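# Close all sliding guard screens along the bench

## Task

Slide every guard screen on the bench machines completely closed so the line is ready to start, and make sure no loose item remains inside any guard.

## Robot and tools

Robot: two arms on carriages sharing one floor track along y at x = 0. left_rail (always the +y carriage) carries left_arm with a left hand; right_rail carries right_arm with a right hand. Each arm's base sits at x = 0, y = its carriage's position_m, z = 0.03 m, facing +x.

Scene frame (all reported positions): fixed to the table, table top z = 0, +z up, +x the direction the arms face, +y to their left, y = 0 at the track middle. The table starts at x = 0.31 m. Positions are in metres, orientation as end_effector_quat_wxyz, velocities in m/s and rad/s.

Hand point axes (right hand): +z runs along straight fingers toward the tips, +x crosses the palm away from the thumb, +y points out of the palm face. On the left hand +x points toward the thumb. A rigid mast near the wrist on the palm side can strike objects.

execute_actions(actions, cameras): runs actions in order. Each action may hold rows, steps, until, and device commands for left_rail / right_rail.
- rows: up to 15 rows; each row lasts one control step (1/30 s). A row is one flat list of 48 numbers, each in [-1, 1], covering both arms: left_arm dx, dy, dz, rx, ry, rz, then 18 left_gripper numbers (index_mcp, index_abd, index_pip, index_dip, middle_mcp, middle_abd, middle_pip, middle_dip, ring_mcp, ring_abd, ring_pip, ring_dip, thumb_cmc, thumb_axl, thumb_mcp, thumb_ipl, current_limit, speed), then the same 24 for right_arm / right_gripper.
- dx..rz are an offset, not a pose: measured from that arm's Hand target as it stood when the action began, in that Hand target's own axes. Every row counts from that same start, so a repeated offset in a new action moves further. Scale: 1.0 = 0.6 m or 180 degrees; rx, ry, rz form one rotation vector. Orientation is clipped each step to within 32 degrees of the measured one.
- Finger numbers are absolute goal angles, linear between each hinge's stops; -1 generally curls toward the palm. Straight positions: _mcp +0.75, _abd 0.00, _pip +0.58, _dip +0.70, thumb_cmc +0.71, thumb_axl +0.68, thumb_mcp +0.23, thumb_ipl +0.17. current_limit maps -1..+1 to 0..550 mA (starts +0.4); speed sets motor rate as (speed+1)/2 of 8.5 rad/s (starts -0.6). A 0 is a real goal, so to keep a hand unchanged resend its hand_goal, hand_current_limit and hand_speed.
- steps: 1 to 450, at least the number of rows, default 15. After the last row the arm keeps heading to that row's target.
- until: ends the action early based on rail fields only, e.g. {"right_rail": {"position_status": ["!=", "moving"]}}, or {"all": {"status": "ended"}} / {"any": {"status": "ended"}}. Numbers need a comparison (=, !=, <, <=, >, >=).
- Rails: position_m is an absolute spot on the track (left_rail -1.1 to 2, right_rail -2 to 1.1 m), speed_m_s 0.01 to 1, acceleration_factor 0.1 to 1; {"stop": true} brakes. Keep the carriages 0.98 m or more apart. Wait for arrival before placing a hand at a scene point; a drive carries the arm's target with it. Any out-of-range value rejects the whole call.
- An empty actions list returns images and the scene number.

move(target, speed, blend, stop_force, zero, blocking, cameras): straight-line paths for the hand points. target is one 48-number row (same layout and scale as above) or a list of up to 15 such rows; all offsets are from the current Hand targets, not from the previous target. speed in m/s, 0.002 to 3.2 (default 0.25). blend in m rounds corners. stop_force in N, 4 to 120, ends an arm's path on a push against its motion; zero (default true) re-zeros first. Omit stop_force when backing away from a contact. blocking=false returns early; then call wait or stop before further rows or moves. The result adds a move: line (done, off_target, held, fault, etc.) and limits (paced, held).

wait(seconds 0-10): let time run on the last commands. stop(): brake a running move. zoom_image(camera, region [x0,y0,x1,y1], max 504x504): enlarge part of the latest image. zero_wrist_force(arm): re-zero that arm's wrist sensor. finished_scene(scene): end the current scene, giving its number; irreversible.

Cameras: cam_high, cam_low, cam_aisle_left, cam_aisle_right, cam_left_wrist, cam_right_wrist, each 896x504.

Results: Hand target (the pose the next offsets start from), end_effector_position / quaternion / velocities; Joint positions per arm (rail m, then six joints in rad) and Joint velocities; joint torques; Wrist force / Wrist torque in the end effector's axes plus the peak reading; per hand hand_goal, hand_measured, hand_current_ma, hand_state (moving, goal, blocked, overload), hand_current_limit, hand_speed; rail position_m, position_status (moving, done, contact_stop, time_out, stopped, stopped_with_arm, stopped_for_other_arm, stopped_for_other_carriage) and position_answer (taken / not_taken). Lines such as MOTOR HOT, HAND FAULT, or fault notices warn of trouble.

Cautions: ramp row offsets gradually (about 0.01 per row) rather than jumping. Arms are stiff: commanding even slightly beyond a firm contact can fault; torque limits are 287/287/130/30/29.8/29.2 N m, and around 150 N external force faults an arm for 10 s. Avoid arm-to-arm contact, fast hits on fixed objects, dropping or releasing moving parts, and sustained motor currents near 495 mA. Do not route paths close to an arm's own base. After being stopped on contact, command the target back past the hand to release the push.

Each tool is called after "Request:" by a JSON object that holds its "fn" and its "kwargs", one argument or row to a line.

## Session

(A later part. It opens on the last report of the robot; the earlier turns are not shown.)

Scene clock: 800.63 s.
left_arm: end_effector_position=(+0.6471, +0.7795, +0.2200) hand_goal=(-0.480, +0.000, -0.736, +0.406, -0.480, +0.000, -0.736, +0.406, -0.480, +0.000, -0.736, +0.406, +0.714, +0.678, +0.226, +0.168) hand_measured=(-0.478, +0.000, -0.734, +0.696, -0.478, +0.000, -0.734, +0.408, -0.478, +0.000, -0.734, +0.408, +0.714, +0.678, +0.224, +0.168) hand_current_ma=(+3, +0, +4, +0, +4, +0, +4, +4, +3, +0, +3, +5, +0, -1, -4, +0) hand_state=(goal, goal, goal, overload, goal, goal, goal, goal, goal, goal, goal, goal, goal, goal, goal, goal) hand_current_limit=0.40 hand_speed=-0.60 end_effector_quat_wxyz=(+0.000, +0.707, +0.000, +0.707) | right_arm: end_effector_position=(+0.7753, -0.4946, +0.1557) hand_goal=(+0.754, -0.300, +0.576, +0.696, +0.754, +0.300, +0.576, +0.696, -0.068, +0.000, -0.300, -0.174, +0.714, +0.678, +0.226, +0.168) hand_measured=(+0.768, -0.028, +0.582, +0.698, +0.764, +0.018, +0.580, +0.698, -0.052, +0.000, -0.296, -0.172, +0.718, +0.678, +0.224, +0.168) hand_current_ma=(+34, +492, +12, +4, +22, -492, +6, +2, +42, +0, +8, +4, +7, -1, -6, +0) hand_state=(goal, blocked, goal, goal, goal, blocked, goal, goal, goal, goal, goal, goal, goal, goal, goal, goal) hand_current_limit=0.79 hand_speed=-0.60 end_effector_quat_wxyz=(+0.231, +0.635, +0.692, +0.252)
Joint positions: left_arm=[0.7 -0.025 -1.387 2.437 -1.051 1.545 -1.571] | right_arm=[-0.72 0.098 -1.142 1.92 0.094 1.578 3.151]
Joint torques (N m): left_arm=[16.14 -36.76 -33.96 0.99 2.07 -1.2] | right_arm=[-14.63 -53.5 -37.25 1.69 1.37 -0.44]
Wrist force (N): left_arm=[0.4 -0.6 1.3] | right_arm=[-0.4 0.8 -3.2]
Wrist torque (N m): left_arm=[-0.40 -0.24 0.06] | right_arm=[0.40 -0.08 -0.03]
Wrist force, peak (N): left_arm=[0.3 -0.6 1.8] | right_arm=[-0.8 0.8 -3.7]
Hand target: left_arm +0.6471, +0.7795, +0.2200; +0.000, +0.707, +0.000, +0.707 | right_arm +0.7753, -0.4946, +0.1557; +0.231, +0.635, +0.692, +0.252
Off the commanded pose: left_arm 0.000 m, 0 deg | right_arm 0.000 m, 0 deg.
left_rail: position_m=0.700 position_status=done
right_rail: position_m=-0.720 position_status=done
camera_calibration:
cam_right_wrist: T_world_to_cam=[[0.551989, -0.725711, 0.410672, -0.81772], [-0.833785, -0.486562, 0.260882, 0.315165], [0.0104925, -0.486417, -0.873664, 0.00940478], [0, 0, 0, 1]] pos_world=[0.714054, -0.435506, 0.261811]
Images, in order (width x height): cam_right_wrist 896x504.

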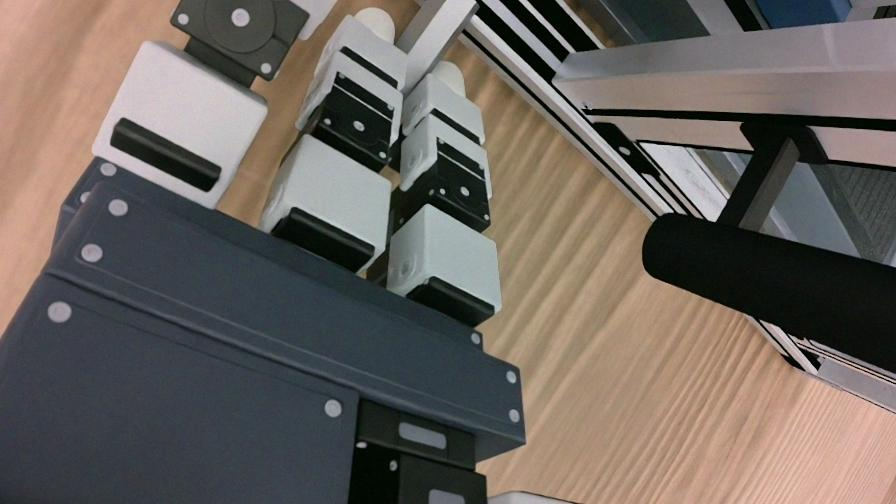

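Request:
{"fn": "move", "kwargs": {
  "target": [0,0,0,0,0,0,-0.48,0,-0.737,0.406,-0.48,0,-0.737,0.406,-0.48,0,-0.737,0.406,0.714,0.678,0.226,0.168,0.4,-0.6, 0,0,0,0,0,0,0.754,0.06,0.576,0.696,0.754,-0.06,0.576,0.696,-0.068,0,-0.30,-0.174,0.714,0.678,0.226,0.168,0.79,-0.85],
  "speed": 0.1
}}

Request:
{"fn": "move", "kwargs": {
  "target": [0,0,0,0,0,0,-0.48,0,-0.737,0.406,-0.48,0,-0.737,0.406,-0.48,0,-0.737,0.406,0.714,0.678,0.226,0.168,0.4,-0.6, 0,0.015,-0.0179,0,0,0,0.754,0.06,0.576,0.696,0.754,-0.06,0.576,0.696,-0.068,0,-0.30,-0.174,0.714,0.678,0.226,0.168,0.79,-0.6],
  "speed": 0.05
}}

Request:
{"fn": "execute_actions", "kwargs": {
  "actions": [
    {"rows":[[0,0,0,0,0,0,-0.48,0,-0.737,0.406,-0.48,0,-0.737,0.406,-0.48,0,-0.737,0.406,0.714,0.678,0.226,0.168,0.4,-0.6, 0,0,0,0,0,0,0.754,-0.3,0.576,0.696,0.754,0.3,0.576,0.696,-0.068,0,-0.30,-0.174,0.714,0.678,0.226,0.168,0.79,-0.6]],"steps":25}
  ]
}}

Request:
{"fn": "move", "kwargs": {
  "target": [0,0,0,0,0,0,-0.48,0,-0.737,0.406,-0.48,0,-0.737,0.406,-0.48,0,-0.737,0.406,0.714,0.678,0.226,0.168,0.4,-0.6, 0,-0.0375,-0.0335,0,0,0,0.754,-0.3,0.576,0.696,0.754,0.3,0.576,0.696,-0.068,0,-0.30,-0.174,0.714,0.678,0.226,0.168,0.79,-0.6],
  "speed": 0.03,
  "cameras": ["cam_right_wrist","cam_aisle_left"]
}}

Request:
{"fn": "zoom_image", "kwargs": {
  "camera": "cam_right_wrist",
  "region": [320, 0, 520, 120]
}}

Request:
{"fn": "zoom_image", "kwargs": {
  "camera": "cam_aisle_left",
  "region": [796, 250, 896, 350]
}}

Scene clock: 822.57 s.
left_arm: end_effector_position=(+0.6471, +0.7795, +0.2200) hand_goal=(-0.480, +0.000, -0.736, +0.406, -0.480, +0.000, -0.736, +0.406, -0.480, +0.000, -0.736, +0.406, +0.714, +0.678, +0.226, +0.168) hand_measured=(-0.478, +0.000, -0.734, +0.696, -0.478, +0.000, -0.734, +0.408, -0.478, +0.000, -0.734, +0.408, +0.714, +0.678, +0.224, +0.168) hand_current_ma=(+3, +0, +4, +0, +4, +0, +4, +4, +3, +0, +3, +5, +0, -1, -4, +0) hand_state=(goal, goal, goal, overload, goal, goal, goal, goal, goal, goal, goal, goal, goal, goal, goal, goal) hand_current_limit=0.40 hand_speed=-0.60 end_effector_quat_wxyz=(+0.000, +0.707, +0.000, +0.707) | right_arm: end_effector_position=(+0.7753, -0.4946, +0.1557) hand_goal=(+0.754, +0.060, +0.576, +0.696, +0.754, -0.060, +0.576, +0.696, -0.068, +0.000, -0.300, -0.174, +0.714, +0.678, +0.226, +0.168) hand_measured=(+0.766, +0.056, +0.582, +0.698, +0.764, -0.056, +0.580, +0.698, -0.052, +0.000, -0.296, -0.172, +0.718, +0.678, +0.224, +0.168) hand_current_ma=(+31, -4, +11, +4, +21, +5, +6, +2, +42, +0, +8, +4, +7, -1, -6, +0) hand_state=(goal, goal, goal, goal, goal, goal, goal, goal, goal, goal, goal, goal, goal, goal, goal, goal) hand_current_limit=0.79 hand_speed=-0.85 end_effector_quat_wxyz=(+0.231, +0.635, +0.692, +0.252)
Joint positions: left_arm=[0.7 -0.025 -1.387 2.437 -1.051 1.545 -1.571] | right_arm=[-0.72 0.098 -1.142 1.92 0.094 1.578 3.151]
Joint torques (N m): left_arm=[17.04 -34.84 -34.35 1.1 2.25 -1.1] | right_arm=[-13.09 -52.42 -32.67 0.3 1.28 1.8]
Wrist force (N): left_arm=[-0.1 -0.6 1.9] | right_arm=[0.2 0.5 0.3]
Wrist torque (N m): left_arm=[-0.45 -0.17 0.02] | right_arm=[0.15 -0.05 0.03]
Wrist force, peak (N): left_arm=[0.5 -0.6 1.9] | right_arm=[-0.5 1.1 -4.1]
Hand target: left_arm +0.6471, +0.7795, +0.2200; +0.000, +0.707, +0.000, +0.707 | right_arm +0.7753, -0.4946, +0.1557; +0.231, +0.635, +0.692, +0.252
Off the commanded pose: left_arm 0.000 m, 0 deg | right_arm 0.000 m, 0 deg.
left_rail: position_m=0.700 position_status=done
right_rail: position_m=-0.720 position_status=done
move: done

Scene clock: 823.43 s.
left_arm: end_effector_position=(+0.6471, +0.7795, +0.2200) hand_goal=(-0.480, +0.000, -0.736, +0.406, -0.480, +0.000, -0.736, +0.406, -0.480, +0.000, -0.736, +0.406, +0.714, +0.678, +0.226, +0.168) hand_measured=(-0.478, +0.000, -0.734, +0.696, -0.478, +0.000, -0.734, +0.408, -0.478, +0.000, -0.734, +0.408, +0.714, +0.678, +0.224, +0.168) hand_current_ma=(+3, +0, +4, +0, +4, +0, +4, +4, +3, +0, +3, +5, +0, -1, -4, +0) hand_state=(goal, goal, goal, overload, goal, goal, goal, goal, goal, goal, goal, goal, goal, goal, goal, goal) hand_current_limit=0.40 hand_speed=-0.60 end_effector_quat_wxyz=(+0.000, +0.707, +0.000, +0.707) | right_arm: end_effector_position=(+0.7753, -0.4946, +0.1695) hand_goal=(+0.754, +0.060, +0.576, +0.696, +0.754, -0.060, +0.576, +0.696, -0.068, +0.000, -0.300, -0.174, +0.714, +0.678, +0.226, +0.168) hand_measured=(+0.766, +0.056, +0.582, +0.698, +0.764, -0.056, +0.580, +0.698, -0.052, +0.000, -0.296, -0.172, +0.718, +0.678, +0.224, +0.168) hand_current_ma=(+31, -4, +11, +4, +21, +5, +6, +2, +42, +0, +8, +4, +7, -1, -6, +0) hand_state=(goal, goal, goal, goal, goal, goal, goal, goal, goal, goal, goal, goal, goal, goal, goal, goal) hand_current_limit=0.79 hand_speed=-0.60 end_effector_quat_wxyz=(+0.231, +0.635, +0.692, +0.252) end_effector_velocity=(+0.000, +0.000, +0.002) end_effector_angular_velocity=(+0.000, +0.001, -0.001)
Joint positions: left_arm=[0.7 -0.025 -1.387 2.437 -1.051 1.545 -1.571] | right_arm=[-0.72 0.098 -1.159 1.913 0.118 1.578 3.151]
Joint velocities: left_arm=[within noise] | right_arm=[0 -0.001 -0.002 -0.002 0.005 0 0]
Joint torques (N m): left_arm=[17.96 -36.63 -34.19 1.06 2 -1.18] | right_arm=[-14.12 -84.57 -39.95 3.97 1.17 1.48]
Wrist force (N): left_arm=[0.3 -0.6 1.9] | right_arm=[0.2 0.3 0.2]
Wrist torque (N m): left_arm=[-0.45 -0.22 0.05] | right_arm=[0.12 -0.04 0.01]
Wrist force, peak (N): left_arm=[0.3 -0.6 1.9] | right_arm=[0.3 0.5 0.9]
Hand target: left_arm +0.6471, +0.7795, +0.2200; +0.000, +0.707, +0.000, +0.707 | right_arm +0.7753, -0.4946, +0.1697; +0.231, +0.635, +0.692, +0.252
Off the commanded pose: left_arm 0.000 m, 0 deg | right_arm 0.000 m, 0 deg.
left_rail: position_m=0.700 position_status=done
right_rail: position_m=-0.720 position_status=done
move: done

Scene clock: 824.47 s.
left_arm: end_effector_position=(+0.6471, +0.7795, +0.2200) hand_goal=(-0.480, +0.000, -0.736, +0.406, -0.480, +0.000, -0.736, +0.406, -0.480, +0.000, -0.736, +0.406, +0.714, +0.678, +0.226, +0.168) hand_measured=(-0.478, +0.000, -0.734, +0.696, -0.478, +0.000, -0.734, +0.408, -0.478, +0.000, -0.734, +0.408, +0.714, +0.678, +0.224, +0.168) hand_current_ma=(+3, +0, +4, +0, +4, +0, +4, +4, +3, +0, +3, +5, +0, -1, -4, +0) hand_state=(goal, goal, goal, overload, goal, goal, goal, goal, goal, goal, goal, goal, goal, goal, goal, goal) hand_current_limit=0.40 hand_speed=-0.60 end_effector_quat_wxyz=(+0.000, +0.707, +0.000, +0.707) | right_arm: end_effector_position=(+0.7753, -0.4946, +0.1697) hand_goal=(+0.754, -0.300, +0.576, +0.696, +0.754, +0.300, +0.576, +0.696, -0.068, +0.000, -0.300, -0.174, +0.714, +0.678, +0.226, +0.168) hand_measured=(+0.766, -0.040, +0.582, +0.698, +0.764, +0.038, +0.580, +0.698, -0.052, +0.000, -0.296, -0.172, +0.718, +0.678, +0.224, +0.168) hand_current_ma=(+31, +492, +11, +4, +21, -492, +6, +2, +42, +0, +8, +4, +7, -1, -6, +0) hand_state=(goal, blocked, goal, goal, goal, blocked, goal, goal, goal, goal, goal, goal, goal, goal, goal, goal) hand_current_limit=0.79 hand_speed=-0.60 end_effector_quat_wxyz=(+0.231, +0.635, +0.692, +0.252)
Joint positions: left_arm=[0.7 -0.025 -1.387 2.437 -1.051 1.545 -1.571] | right_arm=[-0.72 0.098 -1.159 1.913 0.118 1.578 3.151]
Joint torques (N m): left_arm=[16.94 -34.35 -34.43 1.08 2.08 -1.05] | right_arm=[-14.74 -83.12 -39.39 4.04 0.56 0.64]
Wrist force (N): left_arm=[-0.3 -0.3 1.4] | right_arm=[-0.4 0.3 0.4]
Wrist torque (N m): left_arm=[-0.37 -0.16 0.00] | right_arm=[0.14 -0.07 -0.03]
Wrist force, peak (N): left_arm=[0.3 -0.4 1.8] | right_arm=[-0.2 0.7 1.0]
Hand target: left_arm +0.6471, +0.7795, +0.2200; +0.000, +0.707, +0.000, +0.707 | right_arm +0.7753, -0.4946, +0.1697; +0.231, +0.635, +0.692, +0.252
Off the commanded pose: left_arm 0.000 m, 0 deg | right_arm 0.000 m, 0 deg.
left_rail: position_m=0.700 position_status=done
right_rail: position_m=-0.720 position_status=done

Scene clock: 825.90 s.
left_arm: end_effector_position=(+0.6471, +0.7795, +0.2200) hand_goal=(-0.480, +0.000, -0.736, +0.406, -0.480, +0.000, -0.736, +0.406, -0.480, +0.000, -0.736, +0.406, +0.714, +0.678, +0.226, +0.168) hand_measured=(-0.478, +0.000, -0.734, +0.696, -0.478, +0.000, -0.734, +0.408, -0.478, +0.000, -0.734, +0.408, +0.714, +0.678, +0.224, +0.168) hand_current_ma=(+3, +0, +4, +0, +4, +0, +4, +4, +3, +0, +3, +5, +0, -1, -4, +0) hand_state=(goal, goal, goal, overload, goal, goal, goal, goal, goal, goal, goal, goal, goal, goal, goal, goal) hand_current_limit=0.40 hand_speed=-0.60 end_effector_quat_wxyz=(+0.000, +0.707, +0.000, +0.707) | right_arm: end_effector_position=(+0.7455, -0.4972, +0.1706) hand_goal=(+0.754, -0.300, +0.576, +0.696, +0.754, +0.300, +0.576, +0.696, -0.068, +0.000, -0.300, -0.174, +0.714, +0.678, +0.226, +0.168) hand_measured=(+0.758, -0.124, +0.574, +0.696, +0.756, +0.084, +0.574, +0.696, -0.052, +0.000, -0.296, -0.172, +0.718, +0.678, +0.224, +0.168) hand_current_ma=(+7, +492, -2, +0, +4, -492, -2, -1, +42, +0, +8, +4, +7, -1, -6, +0) hand_state=(goal, blocked, goal, goal, goal, blocked, goal, goal, goal, goal, goal, goal, goal, goal, goal, goal) hand_current_limit=0.79 hand_speed=-0.60 end_effector_quat_wxyz=(+0.231, +0.635, +0.692, +0.252)
Joint positions: left_arm=[0.7 -0.025 -1.386 2.437 -1.051 1.545 -1.571] | right_arm=[-0.72 0.098 -1.198 1.972 0.098 1.579 3.151]
Joint torques (N m): left_arm=[16.61 -33.46 -34.05 0.99 1.97 -0.96] | right_arm=[14.27 -81.4 -19.94 -0.38 1.23 1.85]
Wrist force (N): left_arm=[0.2 -0.6 1.6] | right_arm=[0.3 0.4 0.6]
Wrist torque (N m): left_arm=[-0.43 -0.21 0.05] | right_arm=[0.12 -0.06 0.03]
Wrist force, peak (N): left_arm=[0.2 -0.4 2.1] | right_arm=[0.2 1.6 -0.2]
Hand target: left_arm +0.6471, +0.7795, +0.2200; +0.000, +0.707, +0.000, +0.707 | right_arm +0.7453, -0.4972, +0.1706; +0.231, +0.635, +0.692, +0.252
Off the commanded pose: left_arm 0.000 m, 0 deg | right_arm 0.000 m, 0 deg.
left_rail: position_m=0.700 position_status=done
right_rail: position_m=-0.720 position_status=done
move: done
camera_calibration:
cam_right_wrist: T_world_to_cam=[[0.551988, -0.725685, 0.410721, -0.80915], [-0.833785, -0.486602, 0.260809, 0.285134], [0.0105925, -0.486416, -0.873663, 0.0214515], [0, 0, 0, 1]] pos_world=[0.684154, -0.438006, 0.276711]
Images, in order (width x height): cam_aisle_left 896x504, cam_right_wrist 896x504.

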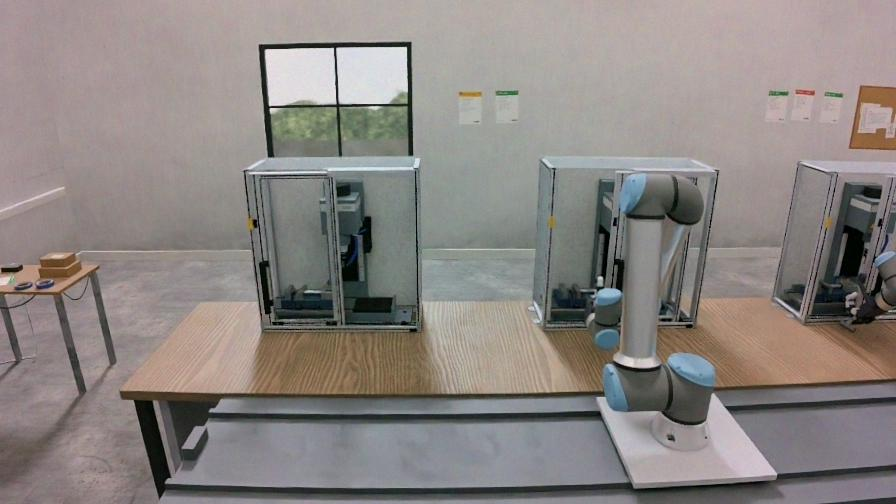

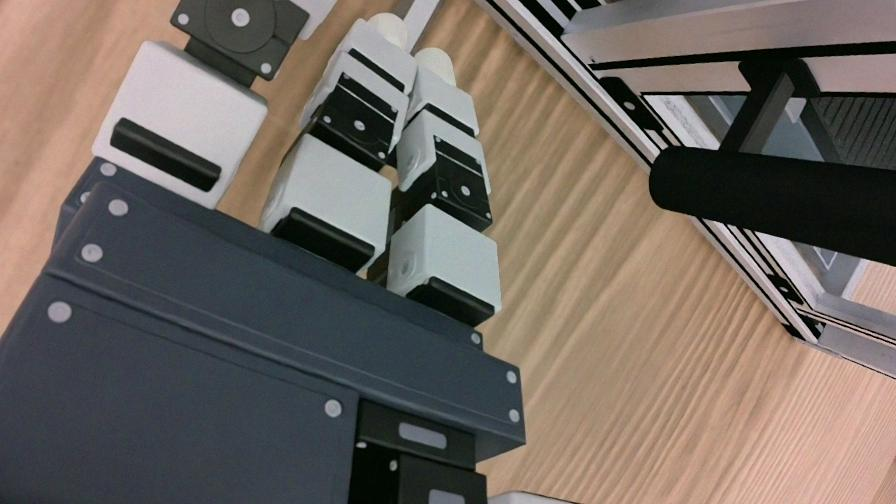

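Scaled by 2.520.

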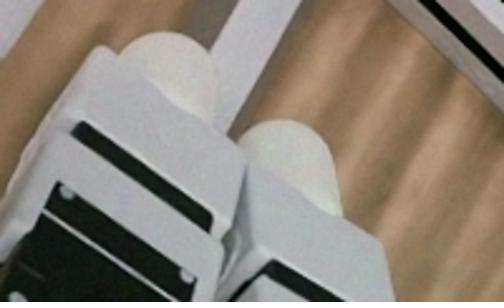

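Scaled by 5.040.

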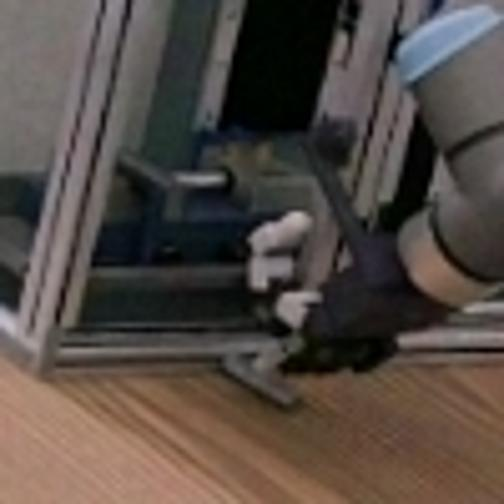

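Request:
{"fn": "move", "kwargs": {
  "target": [0,0,0,0,0,0,-0.48,0,-0.737,0.406,-0.48,0,-0.737,0.406,-0.48,0,-0.737,0.406,0.714,0.678,0.226,0.168,0.4,-0.6, 0,0.0429,-0.0511,0,0,0,0.754,0.08,0.576,0.696,0.754,-0.08,0.576,0.696,-0.068,0,-0.30,-0.174,0.714,0.678,0.226,0.168,0.4,-0.6],
  "speed": 0.1,
  "cameras": ["cam_right_wrist","cam_aisle_left","cam_aisle_right"]
}}

Request:
{"fn": "zoom_image", "kwargs": {
  "camera": "cam_right_wrist",
  "region": [320, 0, 620, 180]
}}

Request:
{"fn": "zoom_image", "kwargs": {
  "camera": "cam_aisle_left",
  "region": [816, 290, 876, 350]
}}

Request:
{"fn": "zoom_image", "kwargs": {
  "camera": "cam_aisle_right",
  "region": [270, 280, 350, 350]
}}

Scene clock: 835.37 s.
left_arm: end_effector_position=(+0.6471, +0.7795, +0.2200) hand_goal=(-0.480, +0.000, -0.736, +0.406, -0.480, +0.000, -0.736, +0.406, -0.480, +0.000, -0.736, +0.406, +0.714, +0.678, +0.226, +0.168) hand_measured=(-0.478, +0.000, -0.734, +0.696, -0.478, +0.000, -0.734, +0.408, -0.478, +0.000, -0.734, +0.408, +0.714, +0.678, +0.224, +0.168) hand_current_ma=(+3, +0, +4, +0, +4, +0, +4, +4, +3, +0, +3, +5, +0, -1, -4, +0) hand_state=(goal, goal, goal, overload, goal, goal, goal, goal, goal, goal, goal, goal, goal, goal, goal, goal) hand_current_limit=0.40 hand_speed=-0.60 end_effector_quat_wxyz=(+0.000, +0.707, +0.000, +0.707) | right_arm: end_effector_position=(+0.7453, -0.4972, +0.2104) hand_goal=(+0.754, +0.080, +0.576, +0.696, +0.754, -0.080, +0.576, +0.696, -0.068, +0.000, -0.300, -0.174, +0.714, +0.678, +0.226, +0.168) hand_measured=(+0.758, +0.076, +0.574, +0.696, +0.758, -0.076, +0.574, +0.696, -0.052, +0.000, -0.296, -0.172, +0.718, +0.678, +0.224, +0.168) hand_current_ma=(+7, -4, -2, +0, +5, +5, -2, -1, +42, +0, +8, +4, +7, -1, -6, +0) hand_state=(goal, goal, goal, goal, goal, goal, goal, goal, goal, goal, goal, goal, goal, goal, goal, goal) hand_current_limit=0.40 hand_speed=-0.60 end_effector_quat_wxyz=(+0.231, +0.635, +0.692, +0.252)
Joint positions: left_arm=[0.7 -0.025 -1.386 2.437 -1.051 1.545 -1.571] | right_arm=[-0.72 0.098 -1.245 1.948 0.169 1.579 3.151]
Joint torques (N m): left_arm=[18.17 -32.78 -34.06 1.16 2.14 -1.15] | right_arm=[1.06 -78.94 -41.09 3.83 -0.04 0.71]
Wrist force (N): left_arm=[0.2 -0.8 1.6] | right_arm=[0.0 0.5 0.3]
Wrist torque (N m): left_arm=[-0.46 -0.21 0.04] | right_arm=[0.15 -0.02 0.01]
Wrist force, peak (N): left_arm=[0.0 -1.0 1.8] | right_arm=[-0.1 1.0 0.3]
Hand target: left_arm +0.6471, +0.7795, +0.2200; +0.000, +0.707, +0.000, +0.707 | right_arm +0.7453, -0.4972, +0.2106; +0.231, +0.635, +0.692, +0.252
Off the commanded pose: left_arm 0.000 m, 0 deg | right_arm 0.000 m, 0 deg.
left_rail: position_m=0.700 position_status=done
right_rail: position_m=-0.720 position_status=done
move: done
camera_calibration:
cam_right_wrist: T_world_to_cam=[[0.552049, -0.725649, 0.410702, -0.825406], [-0.833745, -0.486655, 0.260838, 0.274527], [0.0105934, -0.486416, -0.873663, 0.0562247], [0, 0, 0, 1]] pos_world=[0.683954, -0.438006, 0.316511]
Images, in order (width x height): cam_aisle_left 896x504, cam_aisle_right 896x504, cam_right_wrist 896x504.

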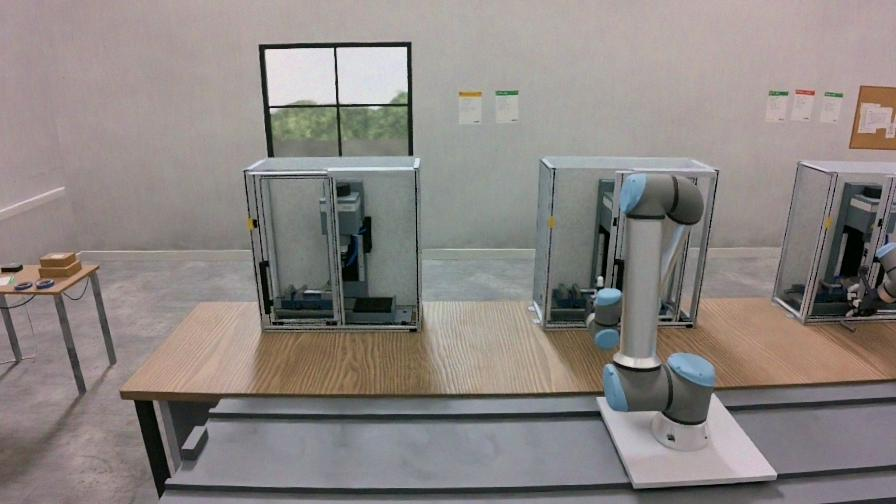

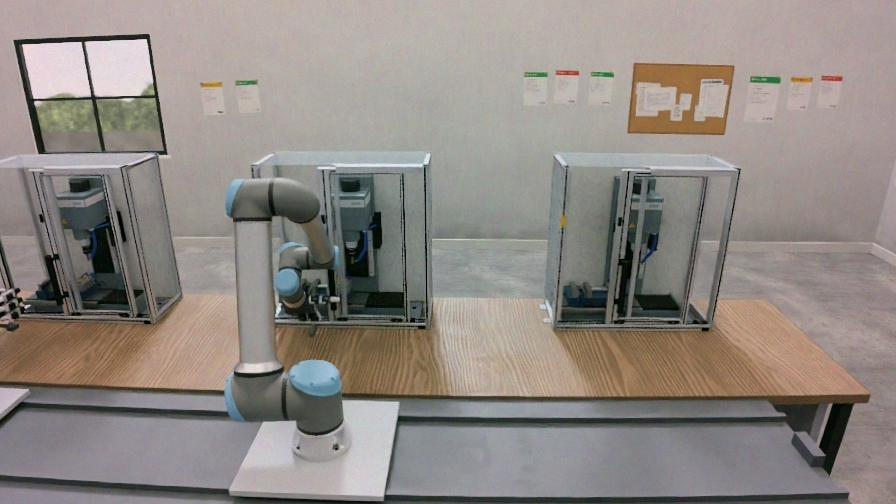

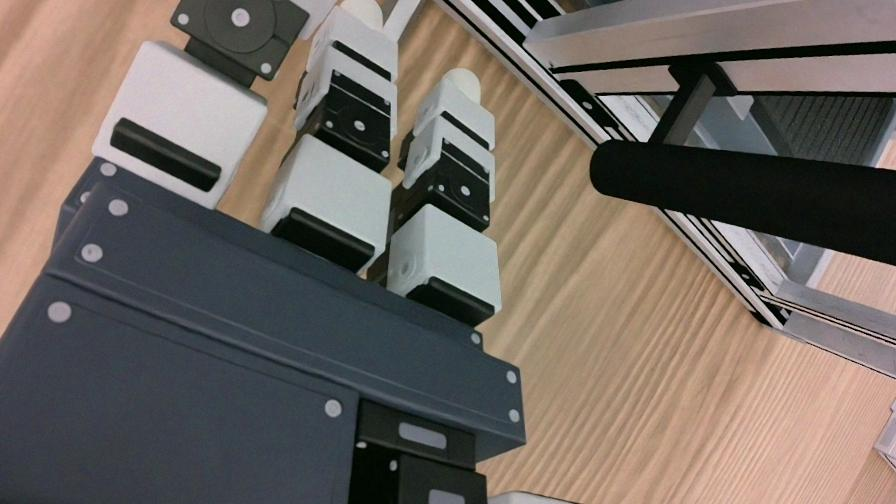

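Scaled by 1.680.

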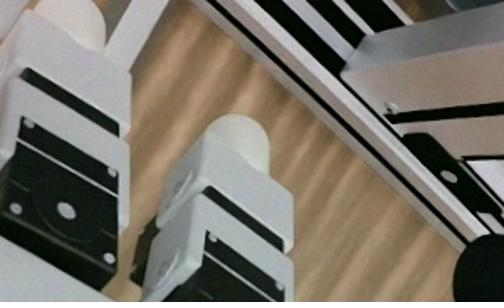

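Scaled by 8.400.

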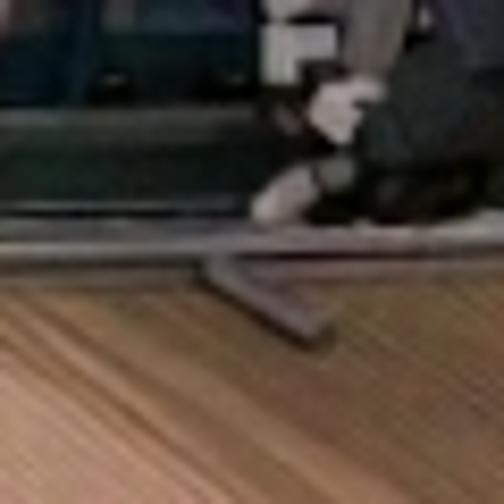

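Scaled by 6.300.

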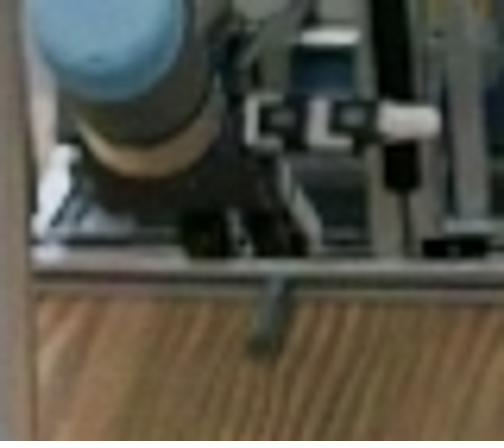

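Request:
{"fn": "move", "kwargs": {
  "target": [0,0,0,0,0,0,-0.48,0,-0.737,0.406,-0.48,0,-0.737,0.406,-0.48,0,-0.737,0.406,0.714,0.678,0.226,0.168,0.4,-0.6, 0,-0.0569,0.0832,0,0,0,0.754,0.08,0.576,0.696,0.754,-0.08,0.576,0.696,-0.068,0,-0.30,-0.174,0.714,0.678,0.226,0.168,0.79,-0.6],
  "speed": 0.05,
  "stop_force": 5,
  "cameras": ["cam_right_wrist"]
}}

Request:
{"fn": "execute_actions", "kwargs": {
  "actions": [
    {"rows":[[0,0,0,0,0,0,-0.48,0,-0.737,0.406,-0.48,0,-0.737,0.406,-0.48,0,-0.737,0.406,0.714,0.678,0.226,0.168,0.4,-0.6, 0,0,0,0,0,0,0.754,-0.3,0.576,0.696,0.754,0.3,0.576,0.696,-0.068,0,-0.30,-0.174,0.714,0.678,0.226,0.168,0.79,-0.6]],"steps":25}
  ]
}}

Request:
{"fn": "move", "kwargs": {
  "target": [0,0,0,0,0,0,-0.48,0,-0.737,0.406,-0.48,0,-0.737,0.406,-0.48,0,-0.737,0.406,0.714,0.678,0.226,0.168,0.4,-0.6, 0,-0.0885,-0.0756,0,0,0,0.754,-0.3,0.576,0.696,0.754,0.3,0.576,0.696,-0.068,0,-0.30,-0.174,0.714,0.678,0.226,0.168,0.79,-0.6],
  "speed": 0.06,
  "cameras": ["cam_right_wrist","cam_aisle_right"]
}}

Request:
{"fn": "zoom_image", "kwargs": {
  "camera": "cam_right_wrist",
  "region": [320, 0, 620, 180]
}}

Request:
{"fn": "zoom_image", "kwargs": {
  "camera": "cam_aisle_right",
  "region": [270, 280, 350, 350]
}}

Scene clock: 864.70 s.
left_arm: end_effector_position=(+0.6471, +0.7795, +0.2200) hand_goal=(-0.480, +0.000, -0.736, +0.406, -0.480, +0.000, -0.736, +0.406, -0.480, +0.000, -0.736, +0.406, +0.714, +0.678, +0.226, +0.168) hand_measured=(-0.478, +0.000, -0.734, +0.696, -0.478, +0.000, -0.734, +0.408, -0.478, +0.000, -0.734, +0.408, +0.714, +0.678, +0.224, +0.168) hand_current_ma=(+3, +0, +4, +0, +4, +0, +4, +4, +3, +0, +3, +5, +0, -1, -4, +0) hand_state=(goal, goal, goal, overload, goal, goal, goal, goal, goal, goal, goal, goal, goal, goal, goal, goal) hand_current_limit=0.40 hand_speed=-0.60 end_effector_quat_wxyz=(+0.000, +0.707, +0.000, +0.707) | right_arm: end_effector_position=(+0.7512, -0.4967, +0.1504) hand_goal=(+0.754, +0.080, +0.576, +0.696, +0.754, -0.080, +0.576, +0.696, -0.068, +0.000, -0.300, -0.174, +0.714, +0.678, +0.226, +0.168) hand_measured=(+0.758, +0.076, +0.574, +0.696, +0.758, -0.076, +0.574, +0.696, -0.052, +0.000, -0.296, -0.172, +0.718, +0.678, +0.224, +0.168) hand_current_ma=(+7, -4, -2, +0, +5, +5, -1, -1, +42, +0, +8, +4, +7, -1, -6, +0) hand_state=(goal, goal, goal, goal, goal, goal, goal, goal, goal, goal, goal, goal, goal, goal, goal, goal) hand_current_limit=0.79 hand_speed=-0.60 end_effector_quat_wxyz=(+0.231, +0.635, +0.692, +0.252)
Joint positions: left_arm=[0.7 -0.025 -1.386 2.437 -1.051 1.545 -1.571] | right_arm=[-0.72 0.098 -1.165 1.97 0.067 1.579 3.151]
Joint torques (N m): left_arm=[17 -32.84 -34.11 1.01 2.04 -1.15] | right_arm=[-10.08 -50.12 -18.56 -0.62 0.05 -0.84]
Wrist force (N): left_arm=[0.2 -0.7 1.4] | right_arm=[0.3 0.4 0.3]
Wrist torque (N m): left_arm=[-0.42 -0.22 0.05] | right_arm=[0.13 -0.05 0.02]
Wrist force, peak (N): left_arm=[0.1 -0.9 2.1] | right_arm=[0.6 0.9 0.6]
Hand target: left_arm +0.6471, +0.7795, +0.2200; +0.000, +0.707, +0.000, +0.707 | right_arm +0.7512, -0.4967, +0.1504; +0.231, +0.635, +0.692, +0.252
Off the commanded pose: left_arm 0.000 m, 0 deg | right_arm 0.000 m, 0 deg.
left_rail: position_m=0.700 position_status=done
right_rail: position_m=-0.720 position_status=done
move: done
camera_calibration:
cam_right_wrist: T_world_to_cam=[[0.551988, -0.725685, 0.410721, -0.803692], [-0.833785, -0.486602, 0.260809, 0.295482], [0.0105925, -0.486416, -0.873663, 0.00398531], [0, 0, 0, 1]] pos_world=[0.689954, -0.437506, 0.256511]
Images, in order (width x height): cam_right_wrist 896x504.

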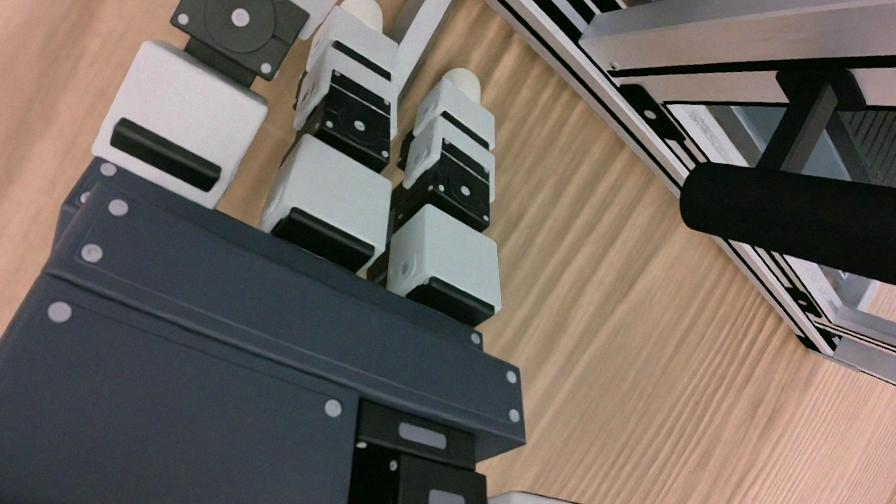

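Scene clock: 865.73 s.
left_arm: end_effector_position=(+0.6471, +0.7795, +0.2200) hand_goal=(-0.480, +0.000, -0.736, +0.406, -0.480, +0.000, -0.736, +0.406, -0.480, +0.000, -0.736, +0.406, +0.714, +0.678, +0.226, +0.168) hand_measured=(-0.478, +0.000, -0.734, +0.696, -0.478, +0.000, -0.734, +0.408, -0.478, +0.000, -0.734, +0.408, +0.714, +0.678, +0.224, +0.168) hand_current_ma=(+3, +0, +4, +0, +4, +0, +4, +4, +3, +0, +3, +5, +0, -1, -4, +0) hand_state=(goal, goal, goal, overload, goal, goal, goal, goal, goal, goal, goal, goal, goal, goal, goal, goal) hand_current_limit=0.40 hand_speed=-0.60 end_effector_quat_wxyz=(+0.000, +0.707, +0.000, +0.707) | right_arm: end_effector_position=(+0.7512, -0.4967, +0.1504) hand_goal=(+0.754, -0.300, +0.576, +0.696, +0.754, +0.300, +0.576, +0.696, -0.068, +0.000, -0.300, -0.174, +0.714, +0.678, +0.226, +0.168) hand_measured=(+0.758, -0.056, +0.574, +0.696, +0.758, +0.038, +0.574, +0.696, -0.052, +0.000, -0.296, -0.172, +0.718, +0.678, +0.224, +0.168) hand_current_ma=(+7, +492, -2, +0, +5, -492, -1, -1, +42, +0, +8, +4, +7, -1, -6, +0) hand_state=(goal, blocked, goal, goal, goal, blocked, goal, goal, goal, goal, goal, goal, goal, goal, goal, goal) hand_current_limit=0.79 hand_speed=-0.60 end_effector_quat_wxyz=(+0.231, +0.635, +0.692, +0.252)
Joint positions: left_arm=[0.7 -0.025 -1.386 2.437 -1.051 1.545 -1.571] | right_arm=[-0.72 0.098 -1.165 1.97 0.067 1.579 3.151]
Joint torques (N m): left_arm=[16.68 -33.76 -34.53 1.08 2.16 -1.1] | right_arm=[-3.44 -48.49 -18.96 -0.35 1.13 -0.21]
Wrist force (N): left_arm=[0.0 -0.4 1.6] | right_arm=[-0.4 0.5 -0.4]
Wrist torque (N m): left_arm=[-0.40 -0.19 0.02] | right_arm=[0.17 -0.09 -0.03]
Wrist force, peak (N): left_arm=[0.2 -0.5 2.1] | right_arm=[-0.8 1.1 0.0]
Hand target: left_arm +0.6471, +0.7795, +0.2200; +0.000, +0.707, +0.000, +0.707 | right_arm +0.7512, -0.4967, +0.1504; +0.231, +0.635, +0.692, +0.252
Off the commanded pose: left_arm 0.000 m, 0 deg | right_arm 0.000 m, 0 deg.
left_rail: position_m=0.700 position_status=done
right_rail: position_m=-0.720 position_status=done

Scene clock: 867.40 s.
left_arm: end_effector_position=(+0.6471, +0.7795, +0.2200) hand_goal=(-0.480, +0.000, -0.736, +0.406, -0.480, +0.000, -0.736, +0.406, -0.480, +0.000, -0.736, +0.406, +0.714, +0.678, +0.226, +0.168) hand_measured=(-0.478, +0.000, -0.734, +0.696, -0.478, +0.000, -0.734, +0.408, -0.478, +0.000, -0.734, +0.408, +0.714, +0.678, +0.224, +0.168) hand_current_ma=(+3, +0, +4, +0, +4, +0, +4, +4, +3, +0, +3, +5, +0, -1, -4, +0) hand_state=(goal, goal, goal, overload, goal, goal, goal, goal, goal, goal, goal, goal, goal, goal, goal, goal) hand_current_limit=0.40 hand_speed=-0.60 end_effector_quat_wxyz=(+0.000, +0.707, +0.000, +0.707) | right_arm: end_effector_position=(+0.6819, -0.5026, +0.1510) hand_goal=(+0.754, -0.300, +0.576, +0.696, +0.754, +0.300, +0.576, +0.696, -0.068, +0.000, -0.300, -0.174, +0.714, +0.678, +0.226, +0.168) hand_measured=(+0.750, -0.074, +0.570, +0.694, +0.748, +0.044, +0.570, +0.694, -0.052, +0.000, -0.296, -0.172, +0.718, +0.678, +0.224, +0.168) hand_current_ma=(-9, +492, -11, -3, -12, -492, -10, -3, +42, +0, +8, +4, +7, -1, -6, +0) hand_state=(goal, blocked, goal, goal, goal, blocked, goal, goal, goal, goal, goal, goal, goal, goal, goal, goal) hand_current_limit=0.79 hand_speed=-0.60 end_effector_quat_wxyz=(+0.231, +0.635, +0.692, +0.252)
Joint positions: left_arm=[0.7 -0.025 -1.386 2.437 -1.051 1.545 -1.571] | right_arm=[-0.72 0.1 -1.252 2.104 0.02 1.58 3.153]
Joint torques (N m): left_arm=[17.55 -31.65 -33.91 1.07 2.16 -1.14] | right_arm=[13.75 -72.42 -15.94 0.17 0.64 1.45]
Wrist force (N): left_arm=[0.0 -0.4 1.9] | right_arm=[-0.1 1.4 0.4]
Wrist torque (N m): left_arm=[-0.43 -0.18 0.02] | right_arm=[0.07 0.00 0.00]
Wrist force, peak (N): left_arm=[0.2 -1.0 1.7] | right_arm=[-0.3 2.0 0.6]
Hand target: left_arm +0.6471, +0.7795, +0.2200; +0.000, +0.707, +0.000, +0.707 | right_arm +0.6816, -0.5027, +0.1510; +0.231, +0.635, +0.692, +0.252
Off the commanded pose: left_arm 0.000 m, 0 deg | right_arm 0.000 m, 0 deg.
left_rail: position_m=0.700 position_status=done
right_rail: position_m=-0.720 position_status=done
move: done
camera_calibration:
cam_right_wrist: T_world_to_cam=[[0.551989, -0.725711, 0.410672, -0.769984], [-0.833785, -0.486562, 0.260882, 0.23454], [0.0104925, -0.486417, -0.873664, 0.00238828], [0, 0, 0, 1]] pos_world=[0.620554, -0.443506, 0.257111]
Images, in order (width x height): cam_aisle_right 896x504, cam_right_wrist 896x504.

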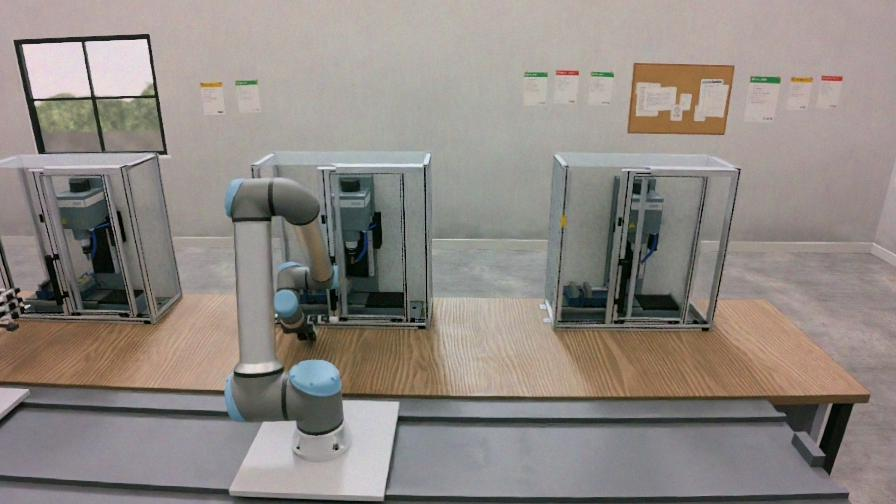

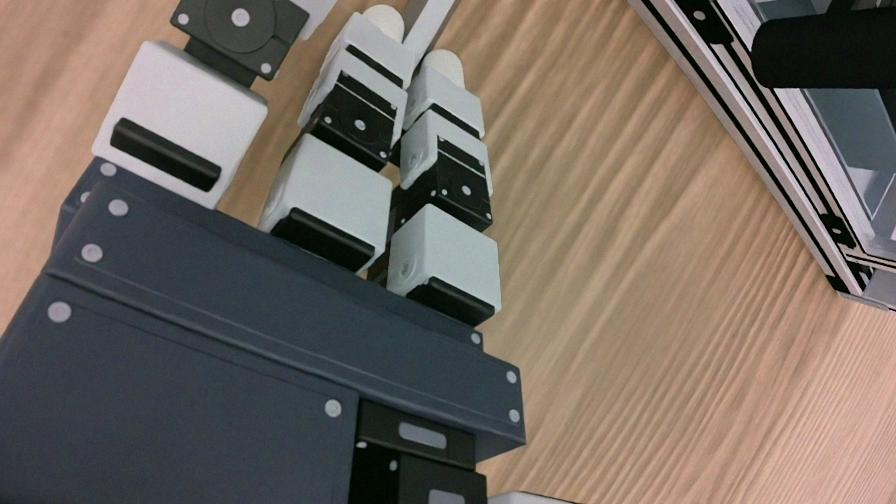

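Scaled by 1.680.

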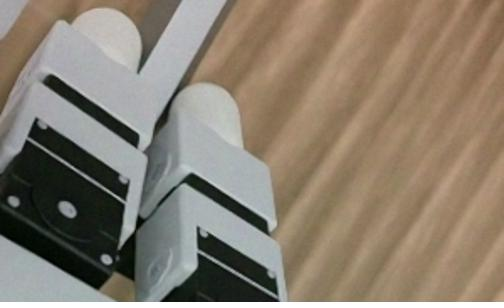

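Scaled by 6.300.

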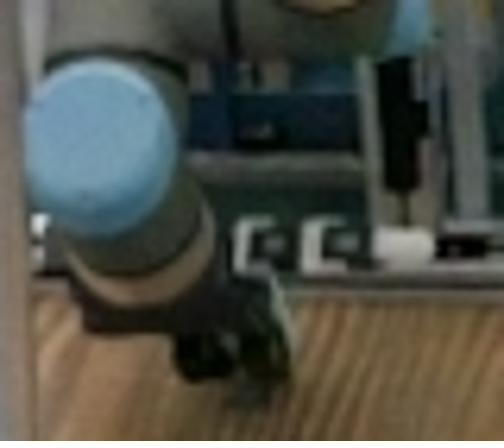

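Request:
{"fn": "execute_actions", "kwargs": {
  "actions": [
    {"rows":[[0,0,0,0,0,0,-0.48,0,-0.737,0.406,-0.48,0,-0.737,0.406,-0.48,0,-0.737,0.406,0.714,0.678,0.226,0.168,0.4,-0.6, 0,0,0,0,0,0,0.754,0.08,0.576,0.696,0.754,-0.08,0.576,0.696,-0.068,0,-0.30,-0.174,0.714,0.678,0.226,0.168,0.4,-0.8]],"steps":30}
  ]
}}

Request:
{"fn": "move", "kwargs": {
  "target": [0,0.4158,0,0,0,0,-0.48,0,-0.737,0.406,-0.48,0,-0.737,0.406,-0.48,0,-0.737,0.406,0.714,0.678,0.226,0.168,0.4,-0.6, 0,0.1179,-0.1404,0,0,0,0.754,0.08,0.576,0.696,0.754,-0.08,0.576,0.696,-0.068,0,-0.30,-0.174,0.714,0.678,0.226,0.168,0.4,-0.6],
  "speed": 0.25,
  "cameras": ["cam_right_wrist","cam_aisle_right","cam_aisle_left"]
}}

Request:
{"fn": "zoom_image", "kwargs": {
  "camera": "cam_aisle_right",
  "region": [250, 240, 350, 350]
}}

Request:
{"fn": "zoom_image", "kwargs": {
  "camera": "cam_aisle_left",
  "region": [796, 270, 896, 360]
}}

Scene clock: 892.77 s.
left_arm: end_effector_position=(+0.6471, +0.7795, +0.2200) hand_goal=(-0.480, +0.000, -0.736, +0.406, -0.480, +0.000, -0.736, +0.406, -0.480, +0.000, -0.736, +0.406, +0.714, +0.678, +0.226, +0.168) hand_measured=(-0.478, +0.000, -0.734, +0.696, -0.478, +0.000, -0.734, +0.408, -0.478, +0.000, -0.734, +0.408, +0.714, +0.678, +0.224, +0.168) hand_current_ma=(+3, +0, +4, +0, +4, +0, +4, +4, +3, +0, +3, +5, +0, -1, -4, +0) hand_state=(goal, goal, goal, overload, goal, goal, goal, goal, goal, goal, goal, goal, goal, goal, goal, goal) hand_current_limit=0.40 hand_speed=-0.60 end_effector_quat_wxyz=(+0.000, +0.707, +0.000, +0.707) | right_arm: end_effector_position=(+0.6816, -0.5027, +0.1510) hand_goal=(+0.754, +0.080, +0.576, +0.696, +0.754, -0.080, +0.576, +0.696, -0.068, +0.000, -0.300, -0.174, +0.714, +0.678, +0.226, +0.168) hand_measured=(+0.758, +0.076, +0.574, +0.694, +0.756, -0.076, +0.574, +0.694, -0.052, +0.000, -0.296, -0.172, +0.718, +0.678, +0.224, +0.168) hand_current_ma=(+6, -5, -2, -3, +5, +5, -2, -3, +42, +0, +8, +4, +7, -1, -6, +0) hand_state=(goal, goal, goal, goal, goal, goal, goal, goal, goal, goal, goal, goal, goal, goal, goal, goal) hand_current_limit=0.40 hand_speed=-0.80 end_effector_quat_wxyz=(+0.231, +0.635, +0.692, +0.252)
Joint positions: left_arm=[0.7 -0.025 -1.386 2.437 -1.051 1.545 -1.571] | right_arm=[-0.72 0.1 -1.252 2.104 0.02 1.58 3.153]
Joint torques (N m): left_arm=[17.74 -32.12 -33.66 0.96 2.07 -1.04] | right_arm=[2.35 -73.17 -22.99 0 -0.9 -1.83]
Wrist force (N): left_arm=[0.0 -0.5 1.8] | right_arm=[0.3 0.3 0.2]
Wrist torque (N m): left_arm=[-0.42 -0.18 0.02] | right_arm=[0.13 -0.04 0.03]
Wrist force, peak (N): left_arm=[-0.1 -0.4 2.1] | right_arm=[0.0 2.2 0.9]
Hand target: left_arm +0.6471, +0.7795, +0.2200; +0.000, +0.707, +0.000, +0.707 | right_arm +0.6816, -0.5027, +0.1510; +0.231, +0.635, +0.692, +0.252
Off the commanded pose: left_arm 0.000 m, 0 deg | right_arm 0.000 m, 0 deg.
left_rail: position_m=0.700 position_status=done
right_rail: position_m=-0.720 position_status=done

Scene clock: 894.57 s.
left_arm: end_effector_position=(+0.6474, +0.5301, +0.2200) hand_goal=(-0.480, +0.000, -0.736, +0.406, -0.480, +0.000, -0.736, +0.406, -0.480, +0.000, -0.736, +0.406, +0.714, +0.678, +0.226, +0.168) hand_measured=(-0.478, +0.000, -0.734, +0.696, -0.478, +0.000, -0.734, +0.408, -0.478, +0.000, -0.734, +0.408, +0.714, +0.678, +0.224, +0.168) hand_current_ma=(+3, +0, +4, +0, +4, +0, +4, +4, +3, +0, +3, +5, +0, -1, -4, +0) hand_state=(goal, goal, goal, overload, goal, goal, goal, goal, goal, goal, goal, goal, goal, goal, goal, goal) hand_current_limit=0.40 hand_speed=-0.60 end_effector_quat_wxyz=(+0.000, +0.707, +0.000, +0.707) | right_arm: end_effector_position=(+0.6816, -0.5027, +0.2610) hand_goal=(+0.754, +0.080, +0.576, +0.696, +0.754, -0.080, +0.576, +0.696, -0.068, +0.000, -0.300, -0.174, +0.714, +0.678, +0.226, +0.168) hand_measured=(+0.758, +0.076, +0.574, +0.694, +0.758, -0.076, +0.574, +0.694, -0.052, +0.000, -0.296, -0.172, +0.718, +0.678, +0.224, +0.168) hand_current_ma=(+7, -5, -2, -3, +6, +5, -1, -3, +42, +0, +8, +4, +7, -1, -6, +0) hand_state=(goal, goal, goal, goal, goal, goal, goal, goal, goal, goal, goal, goal, goal, goal, goal, goal) hand_current_limit=0.40 hand_speed=-0.60 end_effector_quat_wxyz=(+0.231, +0.635, +0.692, +0.252)
Joint positions: left_arm=[0.7 -0.648 -1.419 2.482 -1.063 0.922 -1.571] | right_arm=[-0.72 0.1 -1.39 2.03 0.232 1.58 3.153]
Joint torques (N m): left_arm=[-27.02 -18.76 -37.18 2.42 -3.91 -1.28] | right_arm=[-12.26 -68.96 -43.84 4.86 -0.98 -1.48]
Wrist force (N): left_arm=[0.2 0.0 1.1] | right_arm=[-0.1 0.3 0.2]
Wrist torque (N m): left_arm=[-0.33 -0.18 0.07] | right_arm=[0.14 -0.02 0.00]
Wrist force, peak (N): left_arm=[-0.5 -2.2 1.7] | right_arm=[0.2 0.0 1.1]
Hand target: left_arm +0.6474, +0.5300, +0.2200; +0.000, +0.707, +0.000, +0.707 | right_arm +0.6816, -0.5027, +0.2610; +0.231, +0.635, +0.692, +0.252
Off the commanded pose: left_arm 0.000 m, 0 deg | right_arm 0.000 m, 0 deg.
left_rail: position_m=0.700 position_status=done
right_rail: position_m=-0.720 position_status=done
move: done
camera_calibration:
cam_right_wrist: T_world_to_cam=[[0.552049, -0.725649, 0.410702, -0.815068], [-0.833745, -0.486655, 0.260838, 0.205625], [0.0105934, -0.486416, -0.873663, 0.0984305], [0, 0, 0, 1]] pos_world=[0.620354, -0.443506, 0.367111]
Images, in order (width x height): cam_aisle_left 896x504, cam_aisle_right 896x504, cam_right_wrist 896x504.

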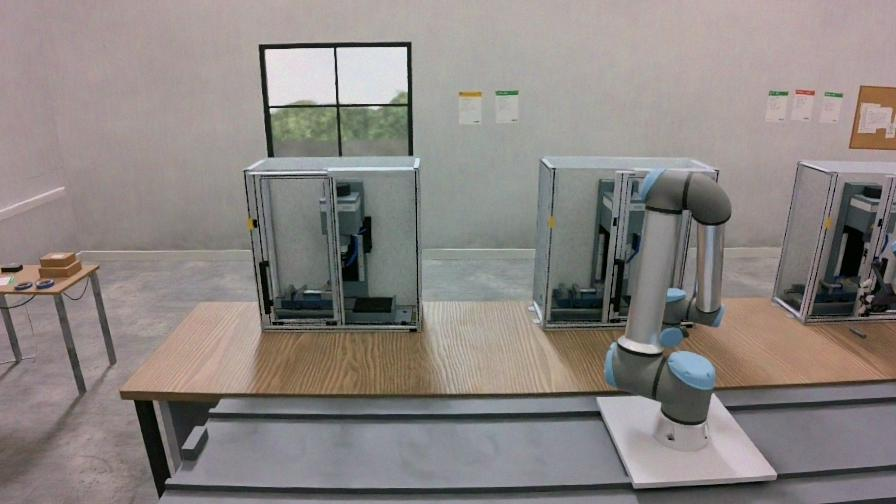

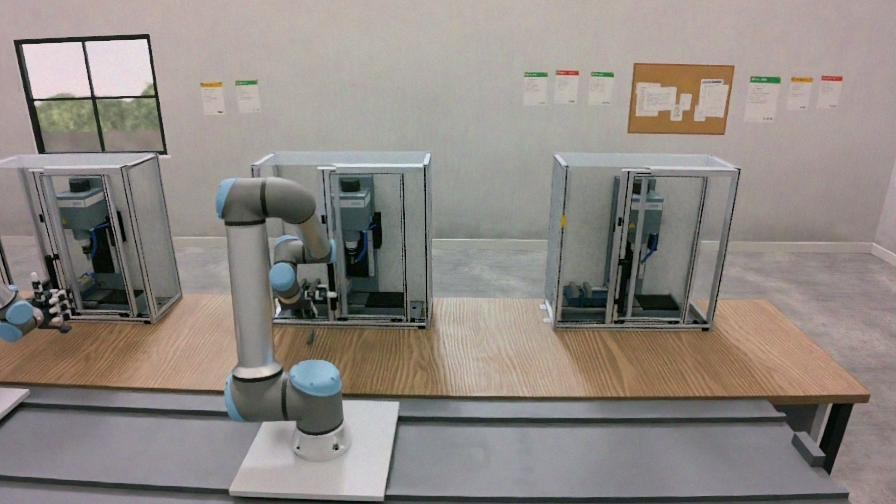

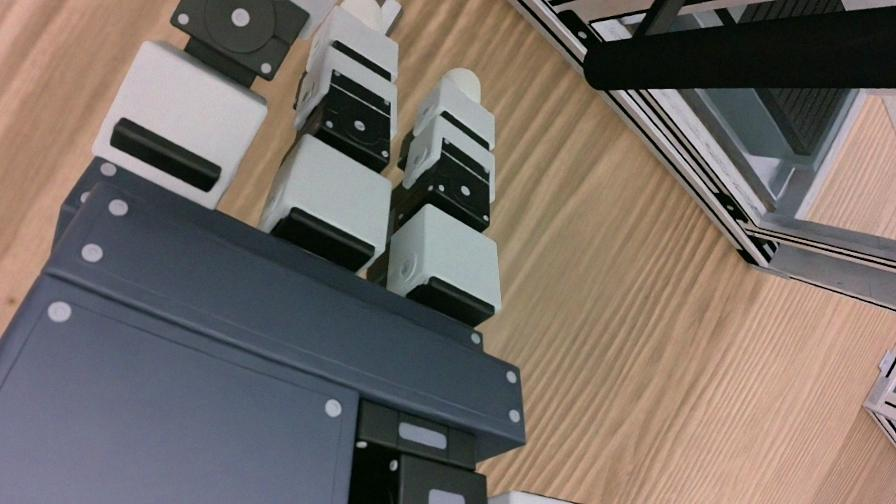

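Scaled by 4.582.

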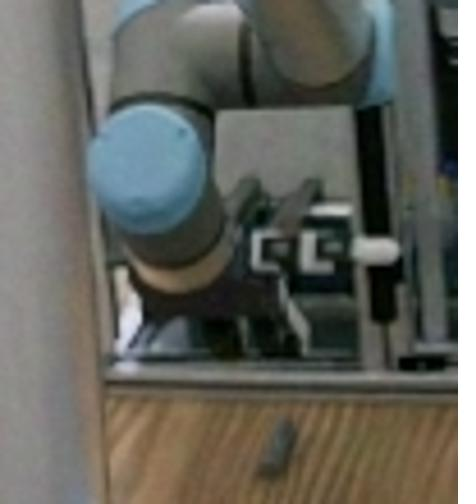

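Scaled by 5.040.

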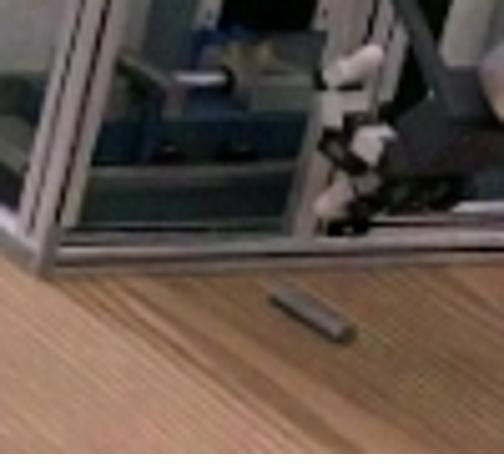

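Request:
{"fn": "move", "kwargs": {
  "target": [0,0,0.249,0,0,0,-0.48,0,-0.737,0.406,-0.48,0,-0.737,0.406,-0.48,0,-0.737,0.406,0.714,0.678,0.226,0.168,0.4,-0.6, -0.4512,-0.0345,-0.0389,-0.2378,0.1978,0.4765,-0.48,0,-0.737,0.406,-0.48,0,-0.737,0.406,-0.48,0,-0.737,0.406,0.714,0.678,0.226,0.168,0.4,-0.6],
  "speed": 0.35,
  "cameras": ["cam_aisle_right"]
}}

Scene clock: 914.10 s.
left_arm: end_effector_position=(+0.7968, +0.5302, +0.2201) hand_goal=(-0.480, +0.000, -0.736, +0.406, -0.480, +0.000, -0.736, +0.406, -0.480, +0.000, -0.736, +0.406, +0.714, +0.678, +0.226, +0.168) hand_measured=(-0.478, +0.000, -0.734, +0.696, -0.478, +0.000, -0.734, +0.408, -0.478, +0.000, -0.734, +0.408, +0.714, +0.678, +0.224, +0.168) hand_current_ma=(+3, +0, +4, +0, +4, +0, +4, +4, +3, +0, +3, +5, +0, -1, -4, +0) hand_state=(goal, goal, goal, overload, goal, goal, goal, goal, goal, goal, goal, goal, goal, goal, goal, goal) hand_current_limit=0.40 hand_speed=-0.60 end_effector_quat_wxyz=(+0.000, +0.707, +0.000, +0.707) | right_arm: end_effector_position=(+0.6740, -0.7750, +0.2655) hand_goal=(-0.480, +0.000, -0.736, +0.406, -0.480, +0.000, -0.736, +0.406, -0.480, +0.000, -0.736, +0.406, +0.714, +0.678, +0.226, +0.168) hand_measured=(-0.476, +0.002, -0.734, +0.408, -0.478, -0.002, -0.734, +0.408, -0.478, +0.000, -0.736, +0.404, +0.716, +0.678, +0.224, +0.168) hand_current_ma=(+5, +4, +2, +4, +4, -1, +1, +3, +4, +0, +1, -4, +3, -1, -5, +0) hand_state=(goal, goal, goal, goal, goal, goal, goal, goal, goal, goal, goal, goal, goal, goal, goal, goal) hand_current_limit=0.40 hand_speed=-0.60 end_effector_quat_wxyz=(+0.000, +0.707, +0.000, +0.707)
Joint positions: left_arm=[0.7 -0.472 -1.23 2.198 -0.969 1.098 -1.571] | right_arm=[-0.72 -0.349 -1.573 2.386 -0.814 1.222 4.712]
Joint torques (N m): left_arm=[17.72 -39.2 -39.66 2.32 3.71 -1.06] | right_arm=[-15.91 -17.11 -22.21 -4.59 2.6 2.5]
Wrist force (N): left_arm=[-0.1 0.0 1.6] | right_arm=[0.5 1.0 0.0]
Wrist torque (N m): left_arm=[-0.39 -0.12 0.06] | right_arm=[-0.03 0.00 0.19]
Wrist force, peak (N): left_arm=[-0.2 0.1 2.1] | right_arm=[0.4 1.7 0.1]
Hand target: left_arm +0.7968, +0.5302, +0.2201; +0.000, +0.707, +0.000, +0.707 | right_arm +0.6740, -0.7751, +0.2655; +0.000, +0.707, +0.000, +0.707
Off the commanded pose: left_arm 0.000 m, 0 deg | right_arm 0.000 m, 0 deg.
left_rail: position_m=0.700 position_status=done
right_rail: position_m=-0.720 position_status=done
move: done
Images, in order (width x height): cam_aisle_right 896x504.

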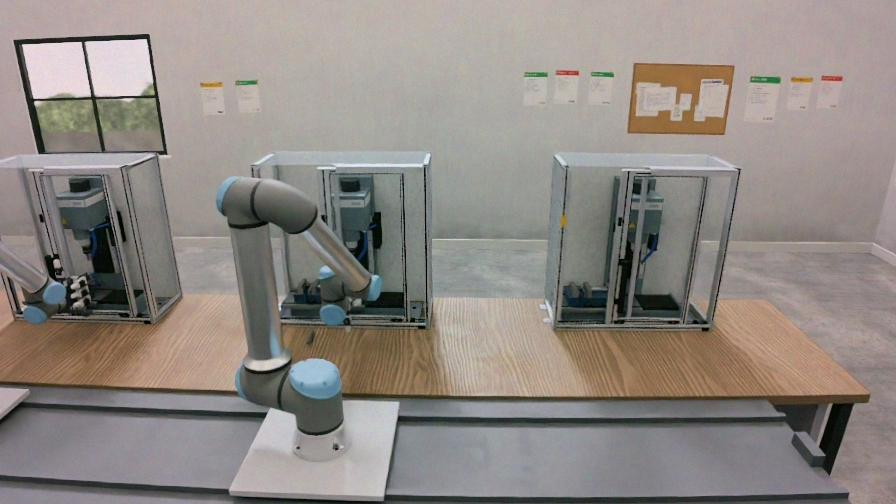

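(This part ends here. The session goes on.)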